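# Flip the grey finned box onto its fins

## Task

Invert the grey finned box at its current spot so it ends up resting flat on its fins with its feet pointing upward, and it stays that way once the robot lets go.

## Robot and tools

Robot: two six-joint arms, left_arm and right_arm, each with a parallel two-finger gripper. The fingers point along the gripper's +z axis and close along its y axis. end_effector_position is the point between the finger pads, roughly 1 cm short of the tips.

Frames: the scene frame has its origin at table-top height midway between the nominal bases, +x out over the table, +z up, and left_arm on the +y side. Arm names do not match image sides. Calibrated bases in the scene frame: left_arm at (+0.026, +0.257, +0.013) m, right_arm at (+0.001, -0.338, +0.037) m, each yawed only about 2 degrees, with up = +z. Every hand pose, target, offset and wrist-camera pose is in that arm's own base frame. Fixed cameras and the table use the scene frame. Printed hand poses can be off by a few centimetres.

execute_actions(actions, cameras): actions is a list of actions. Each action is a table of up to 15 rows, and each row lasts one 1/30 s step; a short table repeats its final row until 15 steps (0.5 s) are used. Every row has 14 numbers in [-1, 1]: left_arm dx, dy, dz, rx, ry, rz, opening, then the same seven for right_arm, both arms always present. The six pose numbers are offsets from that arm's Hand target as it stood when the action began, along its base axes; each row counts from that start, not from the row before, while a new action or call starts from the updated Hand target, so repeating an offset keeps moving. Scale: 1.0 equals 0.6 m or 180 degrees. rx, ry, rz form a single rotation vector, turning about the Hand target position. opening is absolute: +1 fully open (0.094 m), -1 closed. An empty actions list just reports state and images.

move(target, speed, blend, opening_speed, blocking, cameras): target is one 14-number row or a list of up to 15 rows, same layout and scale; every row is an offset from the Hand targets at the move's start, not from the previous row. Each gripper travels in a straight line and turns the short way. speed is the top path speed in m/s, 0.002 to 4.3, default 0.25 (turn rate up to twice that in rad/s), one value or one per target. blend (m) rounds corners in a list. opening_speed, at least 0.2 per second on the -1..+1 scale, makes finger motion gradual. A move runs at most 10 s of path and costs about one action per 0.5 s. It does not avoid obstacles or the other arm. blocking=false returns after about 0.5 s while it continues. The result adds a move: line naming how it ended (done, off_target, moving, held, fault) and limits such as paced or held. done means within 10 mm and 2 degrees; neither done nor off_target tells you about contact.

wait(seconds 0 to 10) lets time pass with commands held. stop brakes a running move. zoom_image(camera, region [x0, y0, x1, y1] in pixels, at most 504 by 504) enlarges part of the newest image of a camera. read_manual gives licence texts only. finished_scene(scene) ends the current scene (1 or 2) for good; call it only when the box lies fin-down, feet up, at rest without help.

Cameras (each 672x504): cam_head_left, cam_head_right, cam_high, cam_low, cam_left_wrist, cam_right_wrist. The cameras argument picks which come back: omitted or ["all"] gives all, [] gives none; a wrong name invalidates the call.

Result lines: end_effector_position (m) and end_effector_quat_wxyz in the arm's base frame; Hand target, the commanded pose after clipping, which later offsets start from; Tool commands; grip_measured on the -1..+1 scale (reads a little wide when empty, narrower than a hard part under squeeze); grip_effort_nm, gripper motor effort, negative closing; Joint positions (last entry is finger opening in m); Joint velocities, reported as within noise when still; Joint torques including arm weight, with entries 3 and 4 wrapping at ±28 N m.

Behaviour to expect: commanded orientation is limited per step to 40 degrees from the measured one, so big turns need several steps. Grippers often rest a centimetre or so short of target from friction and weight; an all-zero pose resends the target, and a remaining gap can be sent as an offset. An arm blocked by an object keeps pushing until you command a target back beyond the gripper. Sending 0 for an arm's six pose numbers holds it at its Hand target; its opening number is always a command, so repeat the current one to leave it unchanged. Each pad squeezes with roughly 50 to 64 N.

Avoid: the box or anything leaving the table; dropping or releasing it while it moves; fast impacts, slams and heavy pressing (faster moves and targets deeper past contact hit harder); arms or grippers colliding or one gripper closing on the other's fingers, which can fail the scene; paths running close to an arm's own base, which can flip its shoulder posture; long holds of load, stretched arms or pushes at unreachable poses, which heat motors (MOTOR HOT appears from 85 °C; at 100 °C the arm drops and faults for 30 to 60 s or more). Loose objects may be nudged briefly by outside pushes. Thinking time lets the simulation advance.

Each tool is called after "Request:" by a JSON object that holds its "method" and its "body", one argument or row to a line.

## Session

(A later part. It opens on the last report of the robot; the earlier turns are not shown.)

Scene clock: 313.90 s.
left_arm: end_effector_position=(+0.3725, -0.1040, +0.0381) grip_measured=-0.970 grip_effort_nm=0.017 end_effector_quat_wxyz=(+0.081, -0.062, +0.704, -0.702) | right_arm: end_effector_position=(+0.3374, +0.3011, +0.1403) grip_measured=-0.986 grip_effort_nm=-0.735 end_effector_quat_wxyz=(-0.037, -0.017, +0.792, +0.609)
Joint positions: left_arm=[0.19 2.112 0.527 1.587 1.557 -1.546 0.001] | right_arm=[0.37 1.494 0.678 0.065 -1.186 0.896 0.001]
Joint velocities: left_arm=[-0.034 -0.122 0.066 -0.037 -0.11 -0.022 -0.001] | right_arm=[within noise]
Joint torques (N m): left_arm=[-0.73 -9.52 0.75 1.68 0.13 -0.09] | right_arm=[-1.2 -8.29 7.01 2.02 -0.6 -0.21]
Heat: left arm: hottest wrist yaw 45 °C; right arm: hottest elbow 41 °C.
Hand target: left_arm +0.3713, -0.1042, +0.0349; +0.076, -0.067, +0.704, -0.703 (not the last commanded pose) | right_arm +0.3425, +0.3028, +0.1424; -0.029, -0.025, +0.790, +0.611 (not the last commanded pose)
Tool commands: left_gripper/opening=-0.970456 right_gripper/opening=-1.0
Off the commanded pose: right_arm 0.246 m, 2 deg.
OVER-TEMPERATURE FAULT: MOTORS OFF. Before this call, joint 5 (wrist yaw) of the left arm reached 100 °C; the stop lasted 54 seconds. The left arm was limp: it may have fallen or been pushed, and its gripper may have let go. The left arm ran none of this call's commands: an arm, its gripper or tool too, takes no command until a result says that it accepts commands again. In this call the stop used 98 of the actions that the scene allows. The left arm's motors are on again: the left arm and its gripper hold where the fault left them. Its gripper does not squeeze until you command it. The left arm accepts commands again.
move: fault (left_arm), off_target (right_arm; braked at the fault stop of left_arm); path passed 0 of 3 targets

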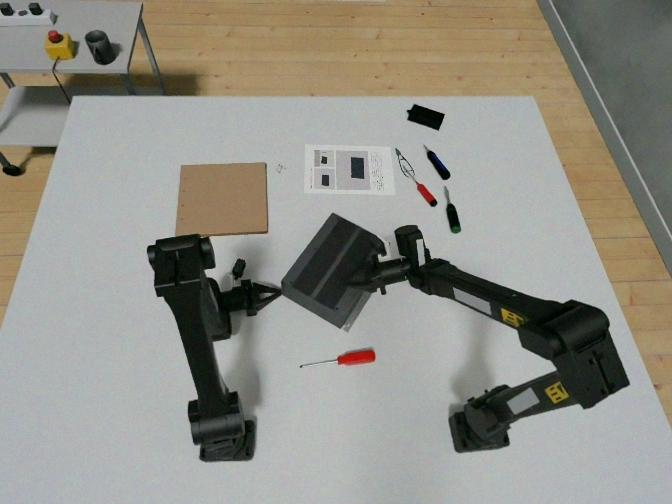

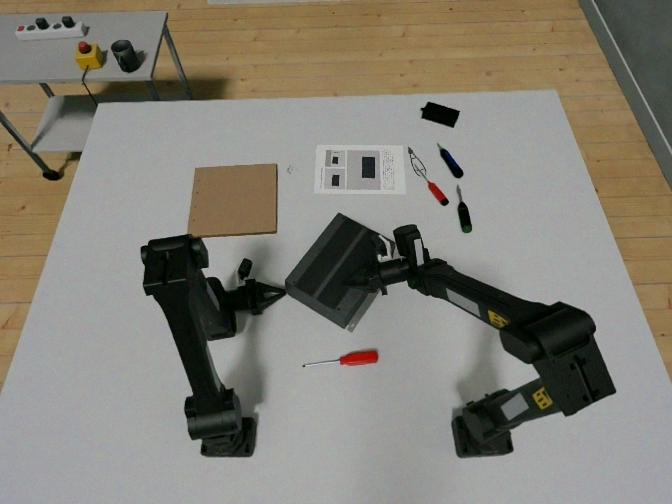

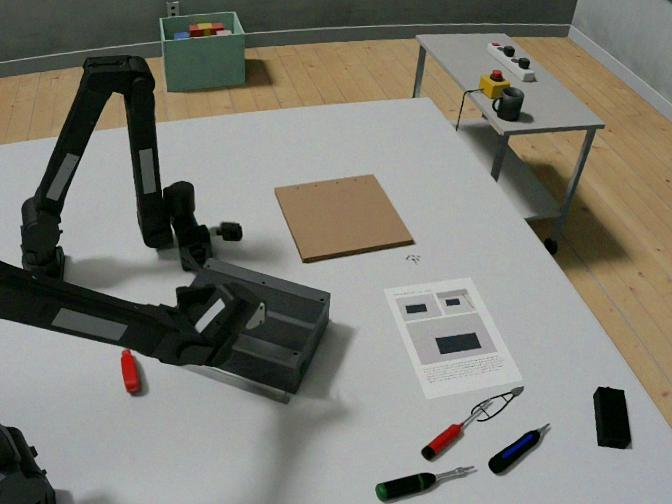

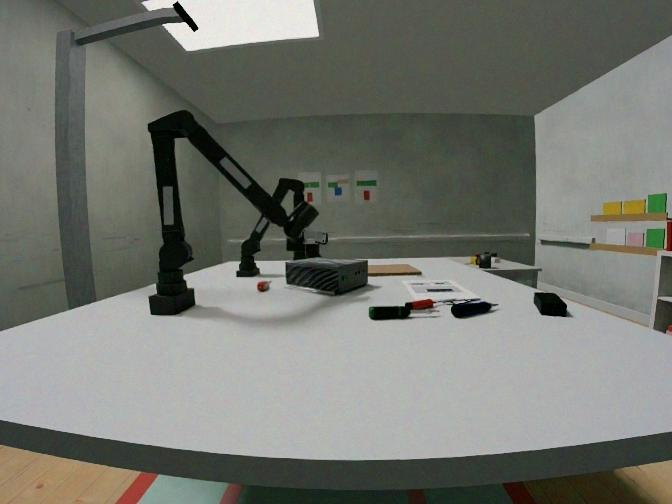

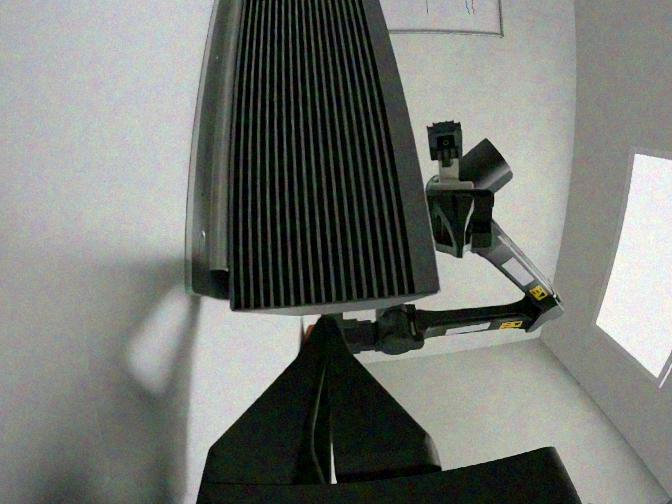

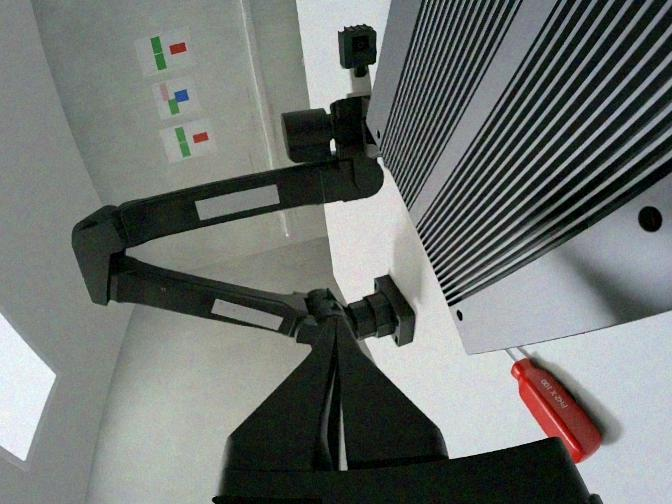

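Request:
{"method": "move", "body": {
  "target": [
    [0,0,0.03,0,0,0,-1,0,-0.1,0.1,0,0,0,-1],
    [0,0.167,0.1,0,0,0,-1,0.1,-0.385,0.05,0,0,0,-1],
    [0,0.167,0.1,0,0,0,-1,0.267,-0.385,-0.217,0,0,0,-1],
    [0,0.167,0.1,0,0,0,-1,0.277,-0.12,-0.217,0,0,0,-1]
  ],
  "speed": [0.15,0.2,0.2,0.1]
}}

Scene clock: 359.07 s.
left_arm: end_effector_position=(+0.3728, -0.0073, +0.0913) grip_measured=-0.989 grip_effort_nm=-0.598 end_effector_quat_wxyz=(+0.174, -0.159, +0.688, -0.686) | right_arm: end_effector_position=(+0.5293, +0.1901, +0.0000) grip_measured=-0.986 grip_effort_nm=-0.735 end_effector_quat_wxyz=(-0.003, +0.000, +0.796, +0.606)
Joint positions: left_arm=[0.461 1.917 0.451 1.565 1.557 -1.65 0.001] | right_arm=[0.047 2.128 1.237 -0.53 -1.298 0.16 0.001]
Joint velocities: within noise
Joint torques (N m): left_arm=[-0.03 -10.4 1.81 1.58 0.01 -0.24] | right_arm=[5.54 -19.31 3.63 0.54 -1.38 -0.04]
Heat: left arm: hottest wrist yaw 39 °C; right arm: hottest elbow 39 °C.
Hand target: left_arm +0.3713, -0.0040, +0.0949; +0.076, -0.067, +0.704, -0.703 | right_arm +0.5088, +0.2308, +0.0122; -0.029, -0.025, +0.790, +0.612
Off the commanded pose: left_arm 0.005 m, 16 deg | right_arm 0.047 m, 4 deg.
joint sent to its limit (left arm) — joint 5 (wrist yaw), upper limit. The joint targets are off in orientation, not in position.
move: off_target (left_arm, right_arm)

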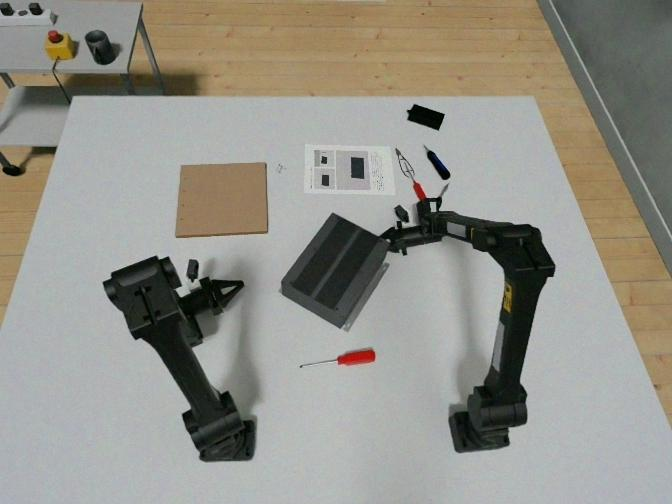

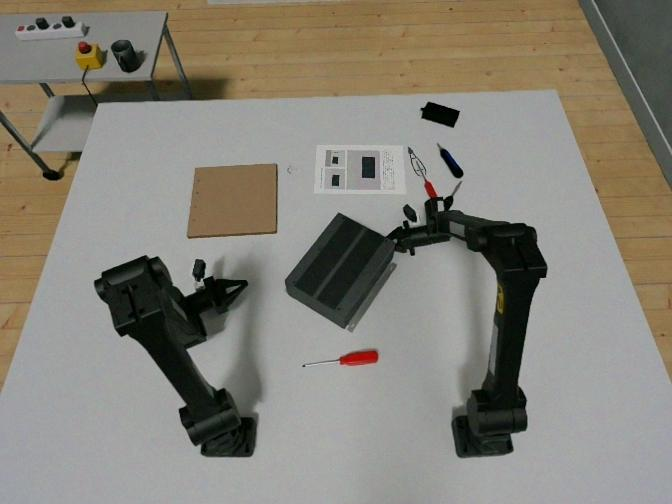

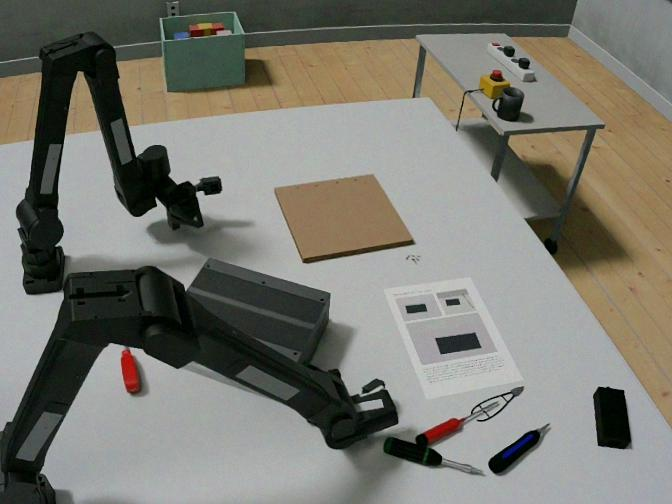

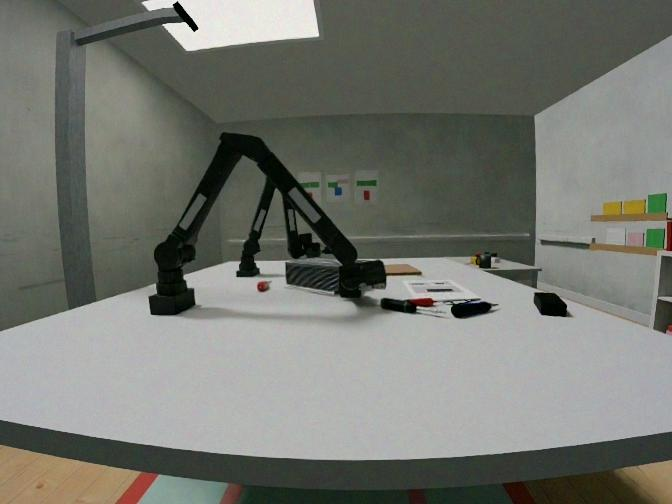

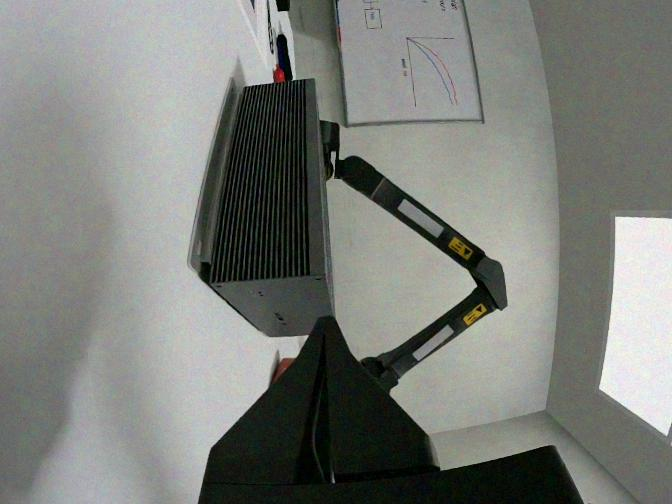

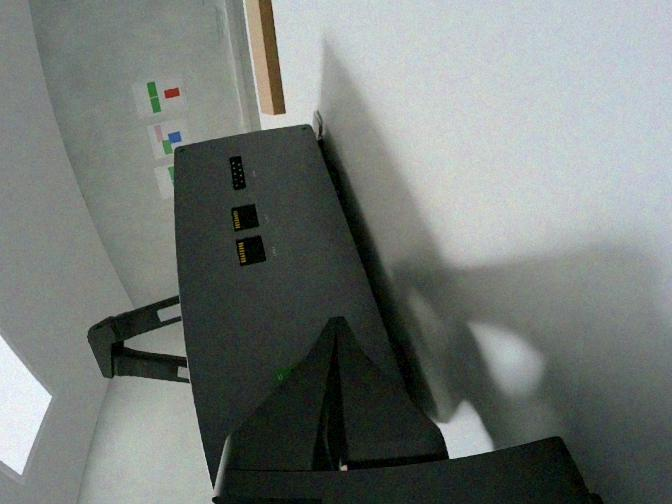

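Request:
{"method": "move", "body": {
  "target": [
    [0,-0.17,0.03,0,0,0,-1,0,-0.23,0,0,0,0,-1],
    [0,-0.17,0.03,0,0,0,-1,-0.1,-0.23,0,0,0,0,-1],
    [0,-0.17,0.03,0,0,0,-1,-0.08,0.13,0,0,0,0,-1]
  ],
  "speed": [0.15,0.15,0.1],
  "cameras": ["cam_head_left","cam_left_wrist","cam_right_wrist"]
}}

Scene clock: 369.07 s.
left_arm: end_effector_position=(+0.3651, -0.1044, +0.1059) grip_measured=-0.989 grip_effort_nm=-0.598 end_effector_quat_wxyz=(+0.074, -0.073, +0.703, -0.704) | right_arm: end_effector_position=(+0.4821, +0.2375, +0.0052) grip_measured=-0.986 grip_effort_nm=-0.735 end_effector_quat_wxyz=(-0.003, +0.037, +0.792, +0.610)
Joint positions: left_arm=[0.192 1.869 0.467 1.534 1.555 -1.701 0.001] | right_arm=[0.15 2.023 0.97 0.104 -1.25 0.698 0.001]
Joint velocities: within noise
Joint torques (N m): left_arm=[-1.49 -10.7 3.89 1.35 -0.13 -0.23] | right_arm=[9.58 -15.44 5.68 2.28 -0.52 -0.03]
Heat: left arm: hottest wrist yaw 38 °C; right arm: hottest elbow 38 °C.
Hand target: left_arm +0.3713, -0.1059, +0.1129; +0.076, -0.067, +0.704, -0.703 | right_arm +0.4608, +0.3088, +0.0122; -0.029, -0.025, +0.790, +0.612
Off the commanded pose: left_arm 0.009 m, 1 deg | right_arm 0.075 m, 8 deg.
move: off_target (right_arm)
Images, in order (width x height): cam_head_left 672x504, cam_left_wrist 672x504, cam_right_wrist 672x504.

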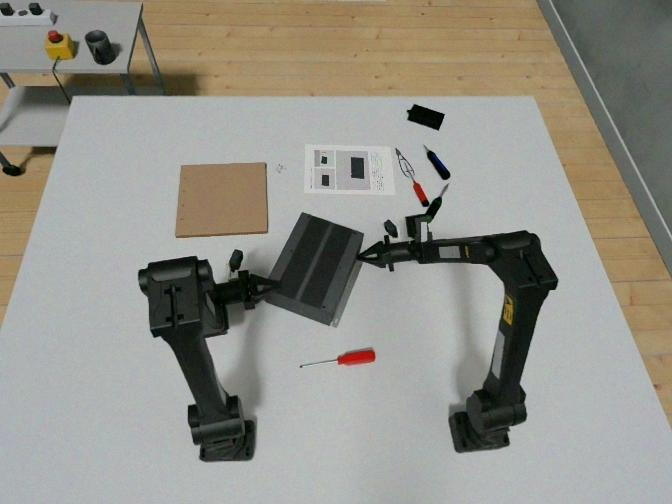

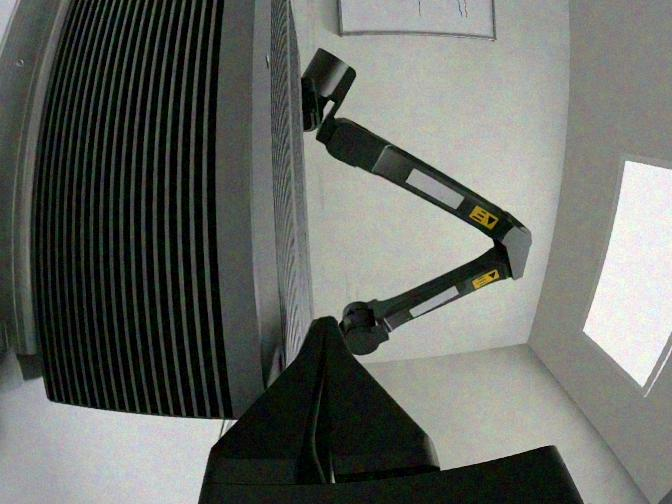

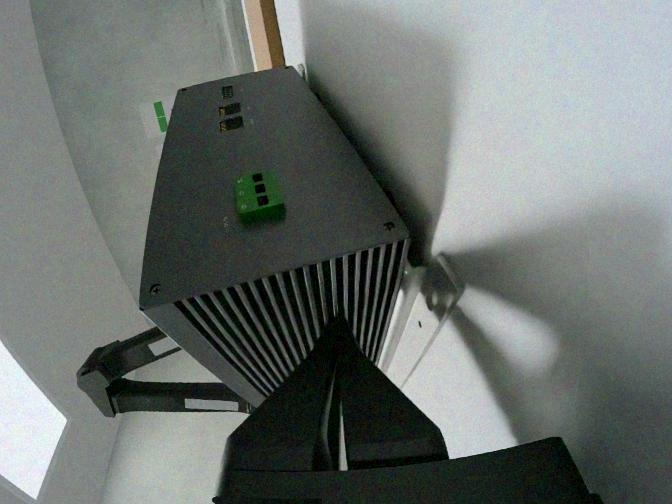

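Request:
{"method": "move", "body": {
  "target": [
    [0,0.17,0,0,0,0,-1,0,0.04,0,0,0,0,-1],
    [0,0.17,0,0,0,0,-1,0.02,0.14,0,0,0,0,-1]
  ],
  "speed": 0.1,
  "cameras": ["cam_head_left","cam_right_wrist"]
}}

Scene clock: 376.07 s.
left_arm: end_effector_position=(+0.3733, -0.0070, +0.1077) grip_measured=-0.989 grip_effort_nm=-0.593 end_effector_quat_wxyz=(+0.165, -0.168, +0.686, -0.688) | right_arm: end_effector_position=(+0.4960, +0.3097, +0.0055) grip_measured=-0.986 grip_effort_nm=-0.740 end_effector_quat_wxyz=(+0.001, +0.046, +0.798, +0.602)
Joint positions: left_arm=[0.461 1.854 0.446 1.533 1.555 -1.701 0.001] | right_arm=[0.29 2.063 1.013 0.35 -1.127 0.977 0.001]
Joint velocities: within noise
Joint torques (N m): left_arm=[-0.09 -10.23 2.19 2 0.06 -0.12] | right_arm=[10.29 -13.8 8.53 2.37 -1.15 -0.01]
Heat: left arm: hottest wrist yaw 37 °C; right arm: hottest elbow 38 °C.
Hand target: left_arm +0.3712, -0.0040, +0.1129; +0.076, -0.067, +0.704, -0.703 | right_arm +0.4728, +0.3928, +0.0121; -0.029, -0.025, +0.790, +0.611
Off the commanded pose: left_arm 0.006 m, 16 deg | right_arm 0.086 m, 9 deg.
joint sent to its limit (left arm) — joint 5 (wrist yaw), upper limit. The joint targets are off in orientation, not in position.
move: off_target (left_arm, right_arm)
Images, in order (width x height): cam_head_left 672x504, cam_right_wrist 672x504.

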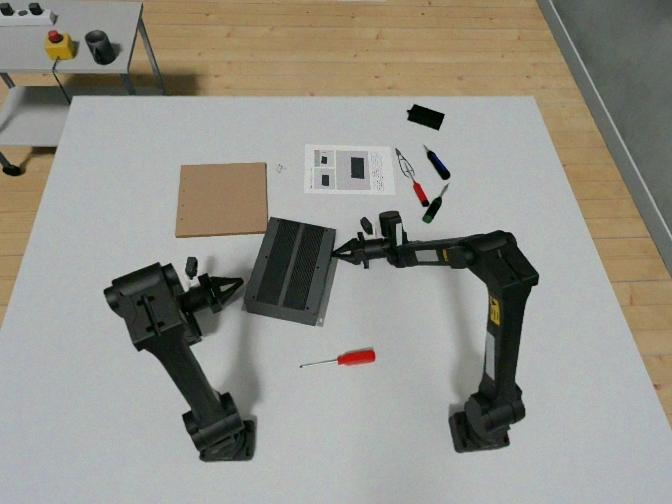

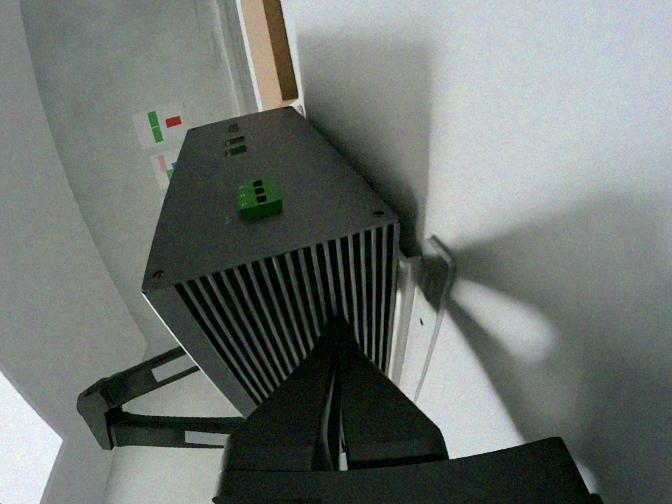

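Request:
{"method": "move", "body": {
  "target": [
    [-0.06,0.14,0,0.193,0.024,-0.061,-1,0,-0.3,0,0,0,0,-1],
    [-0.06,0.14,-0.13,0.193,0.024,-0.061,-1,0,-0.3,0,0,0,0,-1],
    [-0.05,-0.22,-0.13,0.193,0.024,-0.061,-1,0,-0.3,0,0,0,0,-1]
  ],
  "speed": [0.15,0.15,0.1],
  "cameras": ["cam_head_left","cam_left_wrist"]
}}

Scene clock: 397.43 s.
left_arm: end_effector_position=(+0.3393, -0.1069, +0.0406) grip_measured=-0.989 grip_effort_nm=-0.589 end_effector_quat_wxyz=(+0.103, -0.051, +0.707, -0.698) | right_arm: end_effector_position=(+0.4588, +0.2161, +0.0075) grip_measured=-0.986 grip_effort_nm=-0.735 end_effector_quat_wxyz=(-0.041, -0.020, +0.791, +0.609)
Joint positions: left_arm=[0.2 2.03 0.421 1.381 1.553 -1.268 0.001] | right_arm=[0.107 2.04 1.081 -0.557 -1.314 0.099 0.001]
Joint velocities: within noise
Joint torques (N m): left_arm=[-8.18 -8.53 2.19 0.99 -1.15 0] | right_arm=[-1.61 -14.8 6.82 0.25 -0.9 -0.19]
Heat: left arm: hottest elbow 35 °C; right arm: hottest elbow 38 °C.
Hand target: left_arm +0.3413, -0.1360, +0.0349; +0.000, -0.001, +0.887, -0.462 | right_arm +0.4729, +0.2128, +0.0123; -0.029, -0.025, +0.790, +0.612
Off the commanded pose: left_arm 0.030 m, 37 deg | right_arm 0.015 m, 1 deg.
move: off_target (left_arm, right_arm); limits=paced
Images, in order (width x height): cam_head_left 672x504, cam_left_wrist 672x504.

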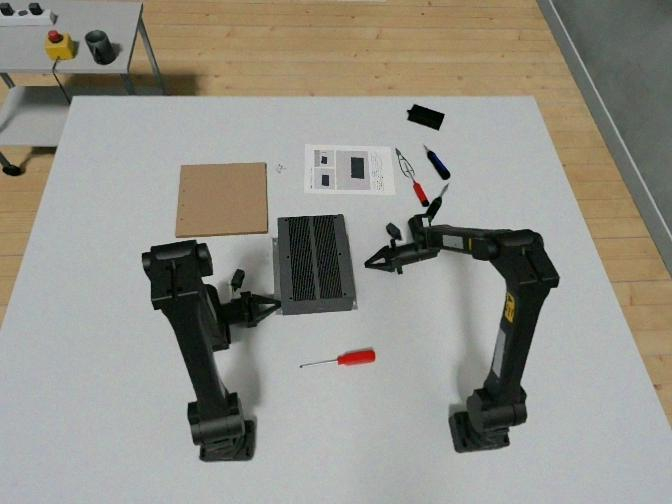

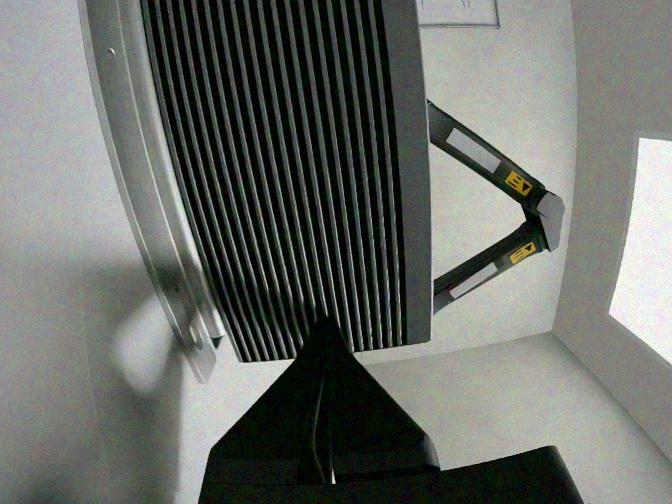

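Request:
{"method": "move", "body": {
  "target": [
    [0.023,0.135,0.1,0,0,0,-1,0,-0.09,0.05,-0.114,-0.009,-0.023,-1],
    [0.1,0.1,0.3,0,0,0,-1,-0.155,-0.09,0.05,-0.114,-0.009,-0.023,-1],
    [0.023,0.135,0.017,0,0,0,-1,-0.155,-0.09,0,-0.114,-0.009,-0.023,-1]
  ],
  "speed": 0.2
}}

Scene clock: 417.87 s.
left_arm: end_effector_position=(+0.3543, -0.0591, +0.0490) grip_measured=-0.989 grip_effort_nm=-0.589 end_effector_quat_wxyz=(+0.160, -0.085, +0.704, -0.686) | right_arm: end_effector_position=(+0.3779, +0.1612, +0.0163) grip_measured=-0.986 grip_effort_nm=-0.740 end_effector_quat_wxyz=(+0.000, -0.005, +0.887, +0.463)
Joint positions: left_arm=[0.335 1.917 0.43 1.029 1.555 -1.005 0.001] | right_arm=[0.055 1.722 0.791 -0.571 -0.96 0.078 0.001]
Joint velocities: within noise
Joint torques (N m): left_arm=[-0.03 -8 2.37 1.29 0.47 0.07] | right_arm=[-1.49 -9.64 4.71 0.98 -0.53 -0.04]
Heat: left arm: hottest wrist yaw 35 °C; right arm: hottest elbow 37 °C.
Hand target: left_arm +0.3550, -0.0550, +0.0450; +0.000, -0.001, +0.887, -0.462 | right_arm +0.3798, +0.1589, +0.0122; +0.000, +0.000, +0.887, +0.461
Off the commanded pose: left_arm 0.006 m, 39 deg | right_arm 0.005 m, 1 deg.
joint sent to its limit (left arm) — joint 5 (wrist yaw), upper limit. The joint targets are off in orientation, not in position.
move: off_target (left_arm)

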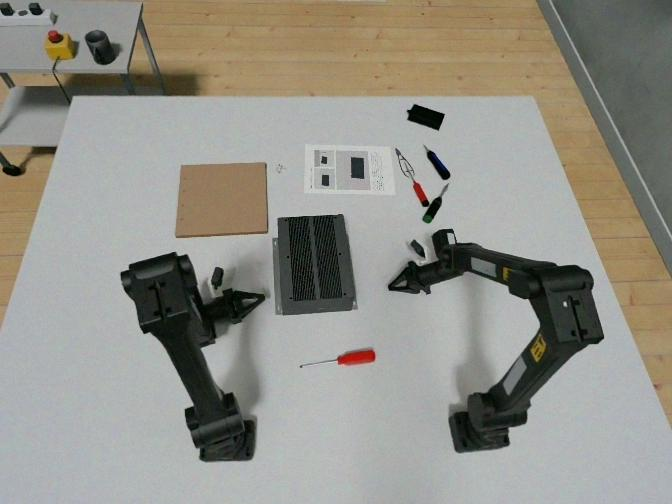

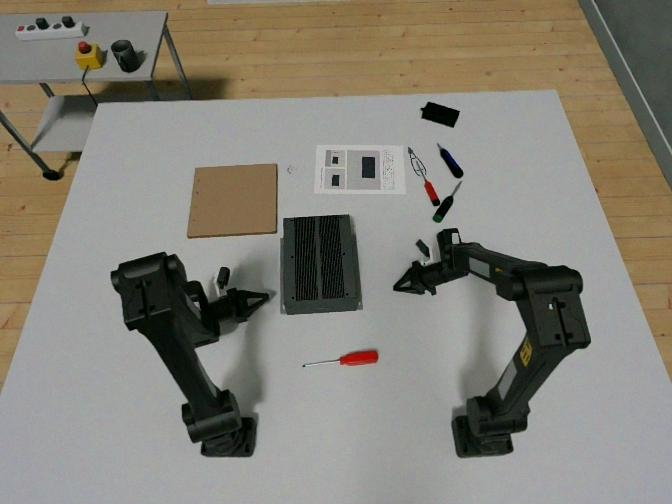

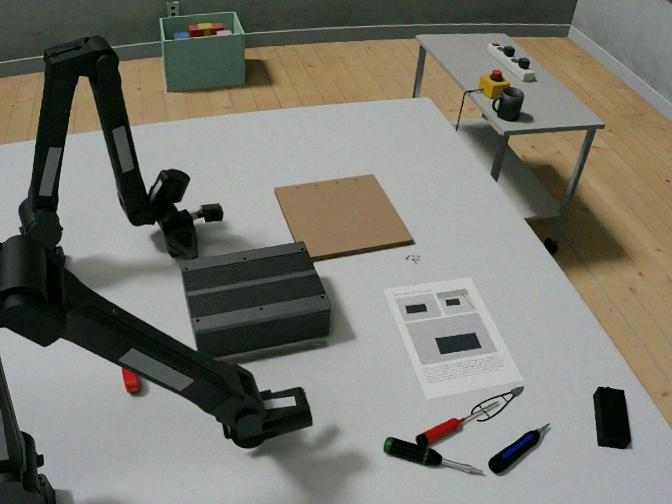

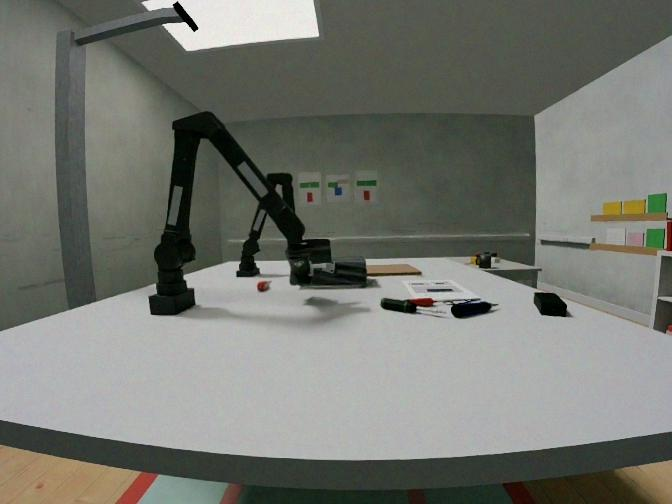

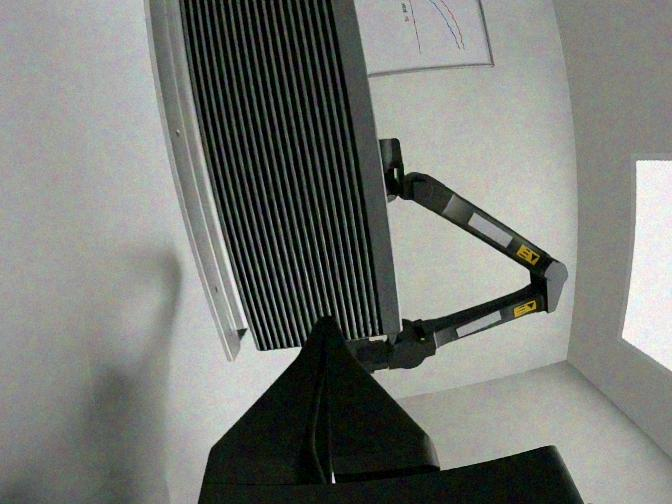

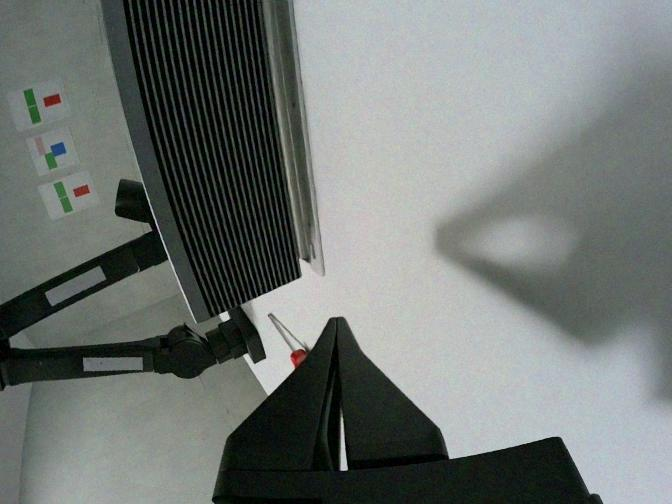

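Request:
{"method": "move", "body": {
  "target": [
    [0.06,0.1,0.3,0.15,0,0,-1,0,0,0,0,0,0,-1],
    [0.1,0.06,0.33,0.306,0,0,-1,0,0,0,0,0,0,-1]
  ],
  "speed": 0.25,
  "cameras": []
}}

Request:
{"method": "move", "body": {
  "target": [
    [-0.1,-0.06,-0.1,-0.306,0,0,-1,0,0,0,0,0,0,-1],
    [-0.1,-0.06,-0.33,-0.306,0,0,-1,0,0,0,0,0,0,-1]
  ],
  "cameras": ["cam_left_wrist","cam_head_left"]
}}

Scene clock: 437.13 s.
left_arm: end_effector_position=(+0.4022, -0.0161, +0.2360) grip_measured=-0.989 grip_effort_nm=-0.584 end_effector_quat_wxyz=(-0.004, +0.002, +1.000, -0.001) | right_arm: end_effector_position=(+0.3779, +0.1612, +0.0163) grip_measured=-0.986 grip_effort_nm=-0.740 end_effector_quat_wxyz=(+0.000, -0.005, +0.887, +0.463)
Joint positions: left_arm=[-0.038 1.399 1.311 -1.49 0.003 -0.033 0.001] | right_arm=[0.055 1.722 0.791 -0.571 -0.96 0.078 0.001]
Joint velocities: within noise
Joint torques (N m): left_arm=[-1.38 -7.59 11.99 0.27 -0.07 -0.32] | right_arm=[-1.55 -9.82 4.79 1.1 -0.46 -0.01]
Heat: left arm: hottest elbow 35 °C; right arm: hottest elbow 37 °C.
Hand target: left_arm +0.4149, -0.0189, +0.2431; +0.001, -0.001, +1.000, +0.000 | right_arm +0.3798, +0.1589, +0.0122; +0.000, +0.000, +0.887, +0.461
Off the commanded pose: left_arm 0.015 m, 1 deg | right_arm 0.005 m, 1 deg.
move: off_target (left_arm); limits=paced
No camera images: "cameras" was empty.

Scene clock: 440.50 s.
left_arm: end_effector_position=(+0.3536, -0.0572, +0.0516) grip_measured=-0.989 grip_effort_nm=-0.584 end_effector_quat_wxyz=(+0.002, +0.002, +0.888, -0.460) | right_arm: end_effector_position=(+0.3779, +0.1612, +0.0163) grip_measured=-0.986 grip_effort_nm=-0.740 end_effector_quat_wxyz=(+0.000, -0.005, +0.887, +0.463)
Joint positions: left_arm=[0.232 1.668 0.845 -1.063 0.919 0.394 0.001] | right_arm=[0.055 1.722 0.791 -0.571 -0.96 0.078 0.001]
Joint velocities: within noise
Joint torques (N m): left_arm=[-0.26 -8.29 5.67 0.44 0.72 -0.07] | right_arm=[-1.49 -9.88 4.85 1.09 -0.5 0]
Heat: left arm: hottest elbow 35 °C; right arm: hottest elbow 37 °C.
Hand target: left_arm +0.3550, -0.0551, +0.0450; +0.000, -0.001, +0.887, -0.462 | right_arm +0.3798, +0.1589, +0.0122; +0.000, +0.000, +0.887, +0.461
Off the commanded pose: left_arm 0.007 m, 1 deg | right_arm 0.005 m, 1 deg.
move: done
Images, in order (width x height): cam_head_left 672x504, cam_left_wrist 672x504.

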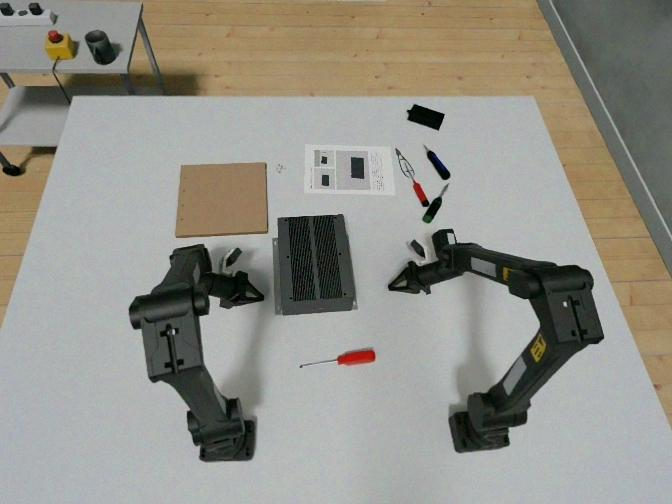

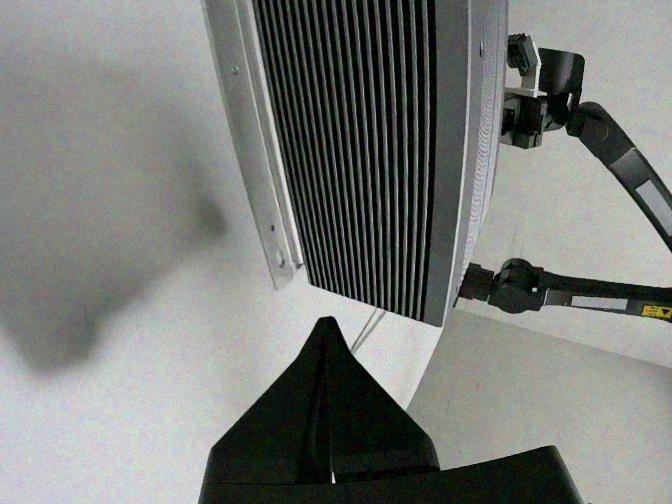

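Request:
{"method": "move", "body": {
  "target": [
    [0.022,-0.083,-0.03,0,0,0,-1,0,0.175,-0.013,0,0,0,-1],
    [0.025,-0.228,-0.02,0,0,0,-1,0,0.328,0,0,0,0,-1],
    [0.12,-0.235,0.3,0,0,0,-1,0.1,0.335,0.28,0,0,0,-1],
    [0.255,-0.235,0.4,0,0,0,-1,0.233,0.335,0.385,0,0,0,-1],
    [0.37,-0.235,0.405,0,0,0,-1,0.35,0.335,0.395,0,0,0,-1],
    [0.437,-0.23,0.37,0,0,0,-1,0.417,0.33,0.36,0,0,0,-1]
  ],
  "speed": [0.1,0.08,0.1,0.1,0.1,0.1],
  "blend": [0,0,0.03,0.03,0.03,0]
}}

Scene clock: 472.23 s.
left_arm: end_effector_position=(+0.6181, -0.0916, +0.2632) grip_measured=-0.989 grip_effort_nm=-0.569 end_effector_quat_wxyz=(+0.035, -0.074, +0.895, -0.438) | right_arm: end_effector_position=(+0.6376, +0.2697, +0.1901) grip_measured=-0.987 grip_effort_nm=-0.725 end_effector_quat_wxyz=(-0.003, +0.076, +0.900, +0.429)
Joint positions: left_arm=[0.071 1.898 1.833 -1.39 0.904 -0.149 0.001] | right_arm=[0.216 2.006 1.803 -1.026 -0.836 0.538 0.001]
Joint velocities: within noise
Joint torques (N m): left_arm=[-13.39 -15.33 11.85 0.24 2.74 0.02] | right_arm=[8.53 -19.43 13.93 1.69 -2.83 -0.1]
Heat: left arm: hottest wrist yaw 40 °C; right arm: hottest elbow 40 °C.
Hand target: left_arm +0.6171, -0.1930, +0.2672; +0.000, -0.001, +0.887, -0.462 | right_arm +0.6300, +0.3568, +0.2283; +0.000, +0.000, +0.887, +0.461
Off the commanded pose: left_arm 0.101 m, 10 deg | right_arm 0.095 m, 10 deg.
move: off_target (left_arm, right_arm); blend cut to 0.0227 m at target 5

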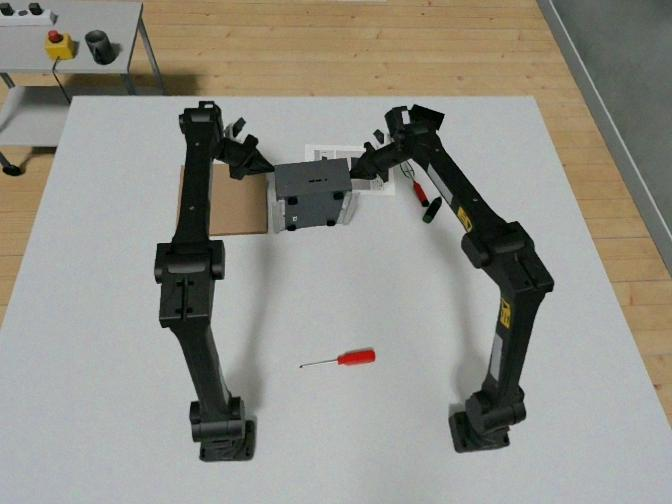

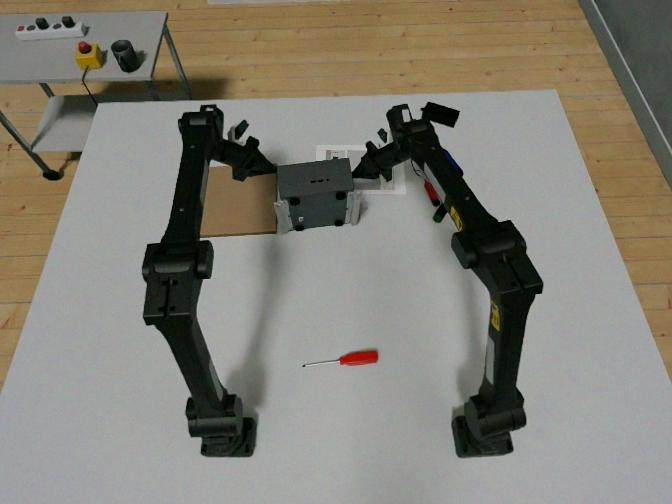

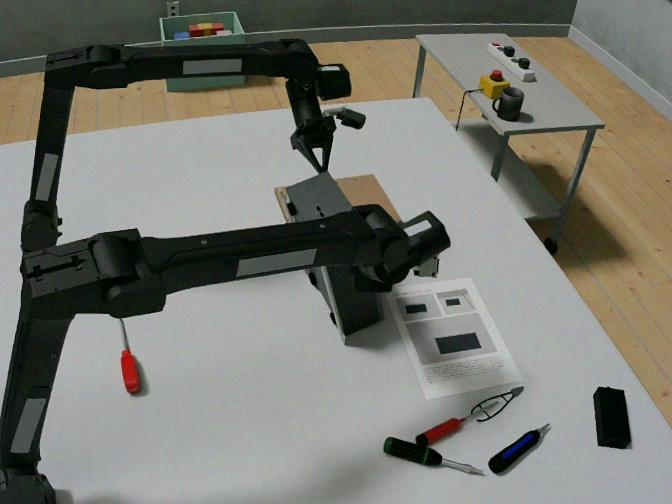

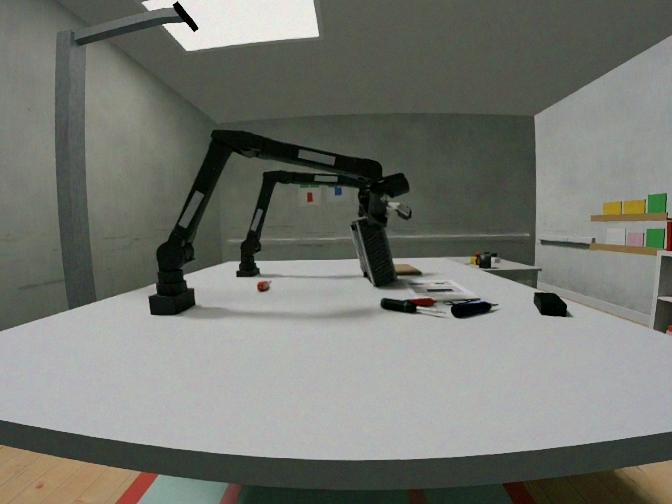

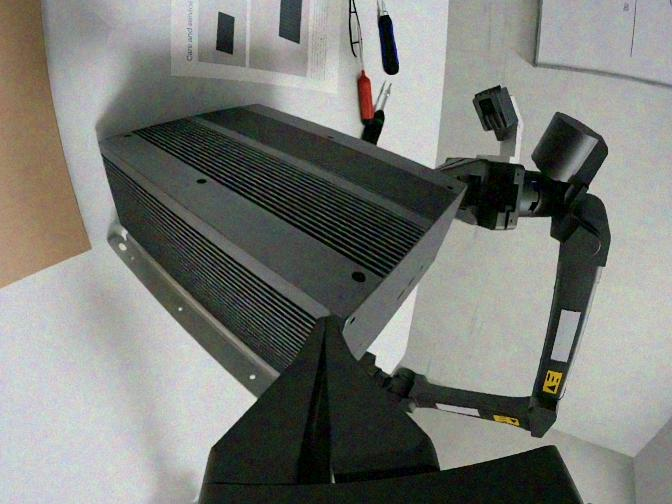

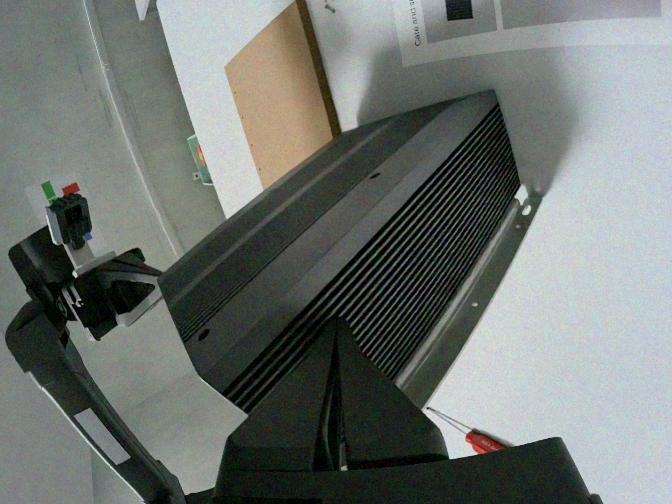

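Request:
{"method": "move", "body": {
  "target": [
    [0.1,0.0,-0.02,0,0,0,-1,0.1,0,-0.02,0,0,0,-1]
  ],
  "speed": 0.07
}}

Scene clock: 480.07 s.
left_arm: end_effector_position=(+0.6739, -0.0808, +0.2559) grip_measured=-0.989 grip_effort_nm=-0.569 end_effector_quat_wxyz=(+0.035, -0.077, +0.895, -0.437) | right_arm: end_effector_position=(+0.6984, +0.2772, +0.1891) grip_measured=-0.987 grip_effort_nm=-0.730 end_effector_quat_wxyz=(+0.000, +0.065, +0.897, +0.437)
Joint positions: left_arm=[0.082 2.074 2.089 -1.478 0.904 -0.142 0.001] | right_arm=[0.204 2.196 2.11 -1.15 -0.858 0.505 0.001]
Joint velocities: within noise
Joint torques (N m): left_arm=[-13.68 -17.08 12.22 0.44 2.76 0.05] | right_arm=[7.12 -20.6 13.3 1.54 -2.28 -0.19]
Heat: left arm: hottest wrist yaw 42 °C; right arm: hottest elbow 41 °C.
Hand target: left_arm +0.6772, -0.1930, +0.2551; +0.000, -0.001, +0.887, -0.462 | right_arm +0.6899, +0.3570, +0.2163; +0.000, +0.000, +0.887, +0.461
Off the commanded pose: left_arm 0.112 m, 10 deg | right_arm 0.085 m, 8 deg.
move: off_target (left_arm, right_arm)

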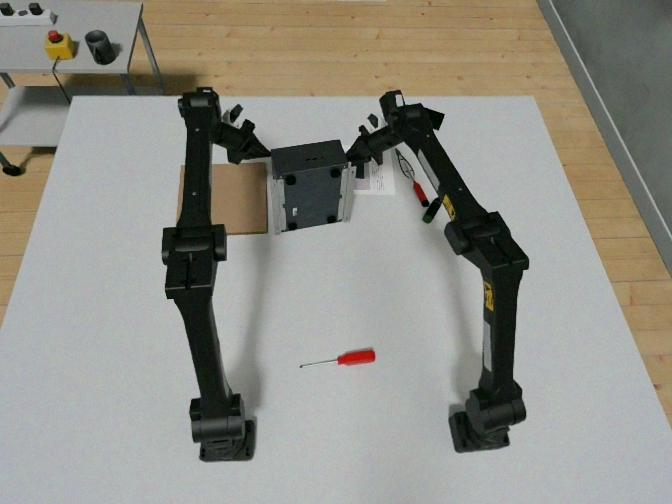

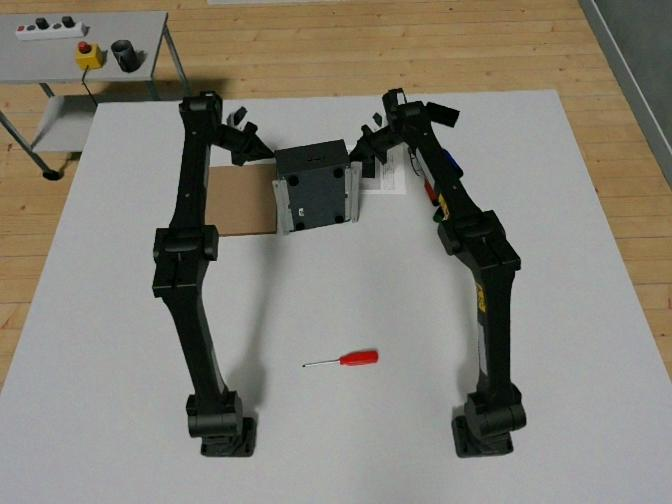

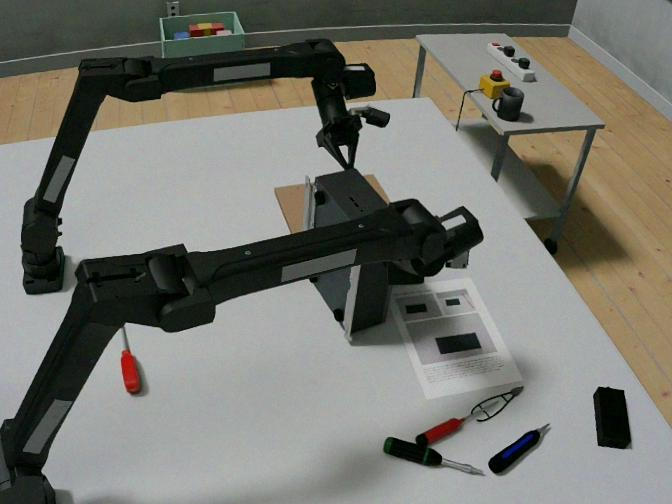

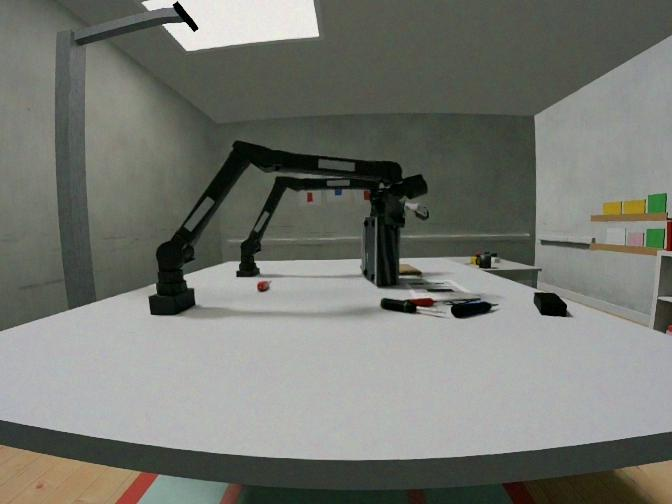

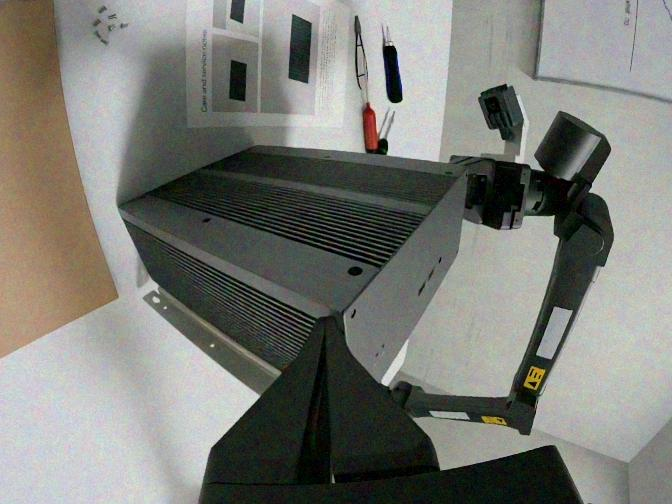

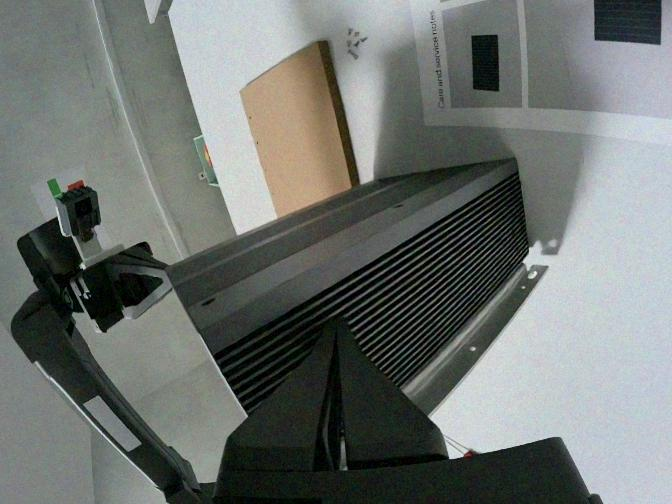

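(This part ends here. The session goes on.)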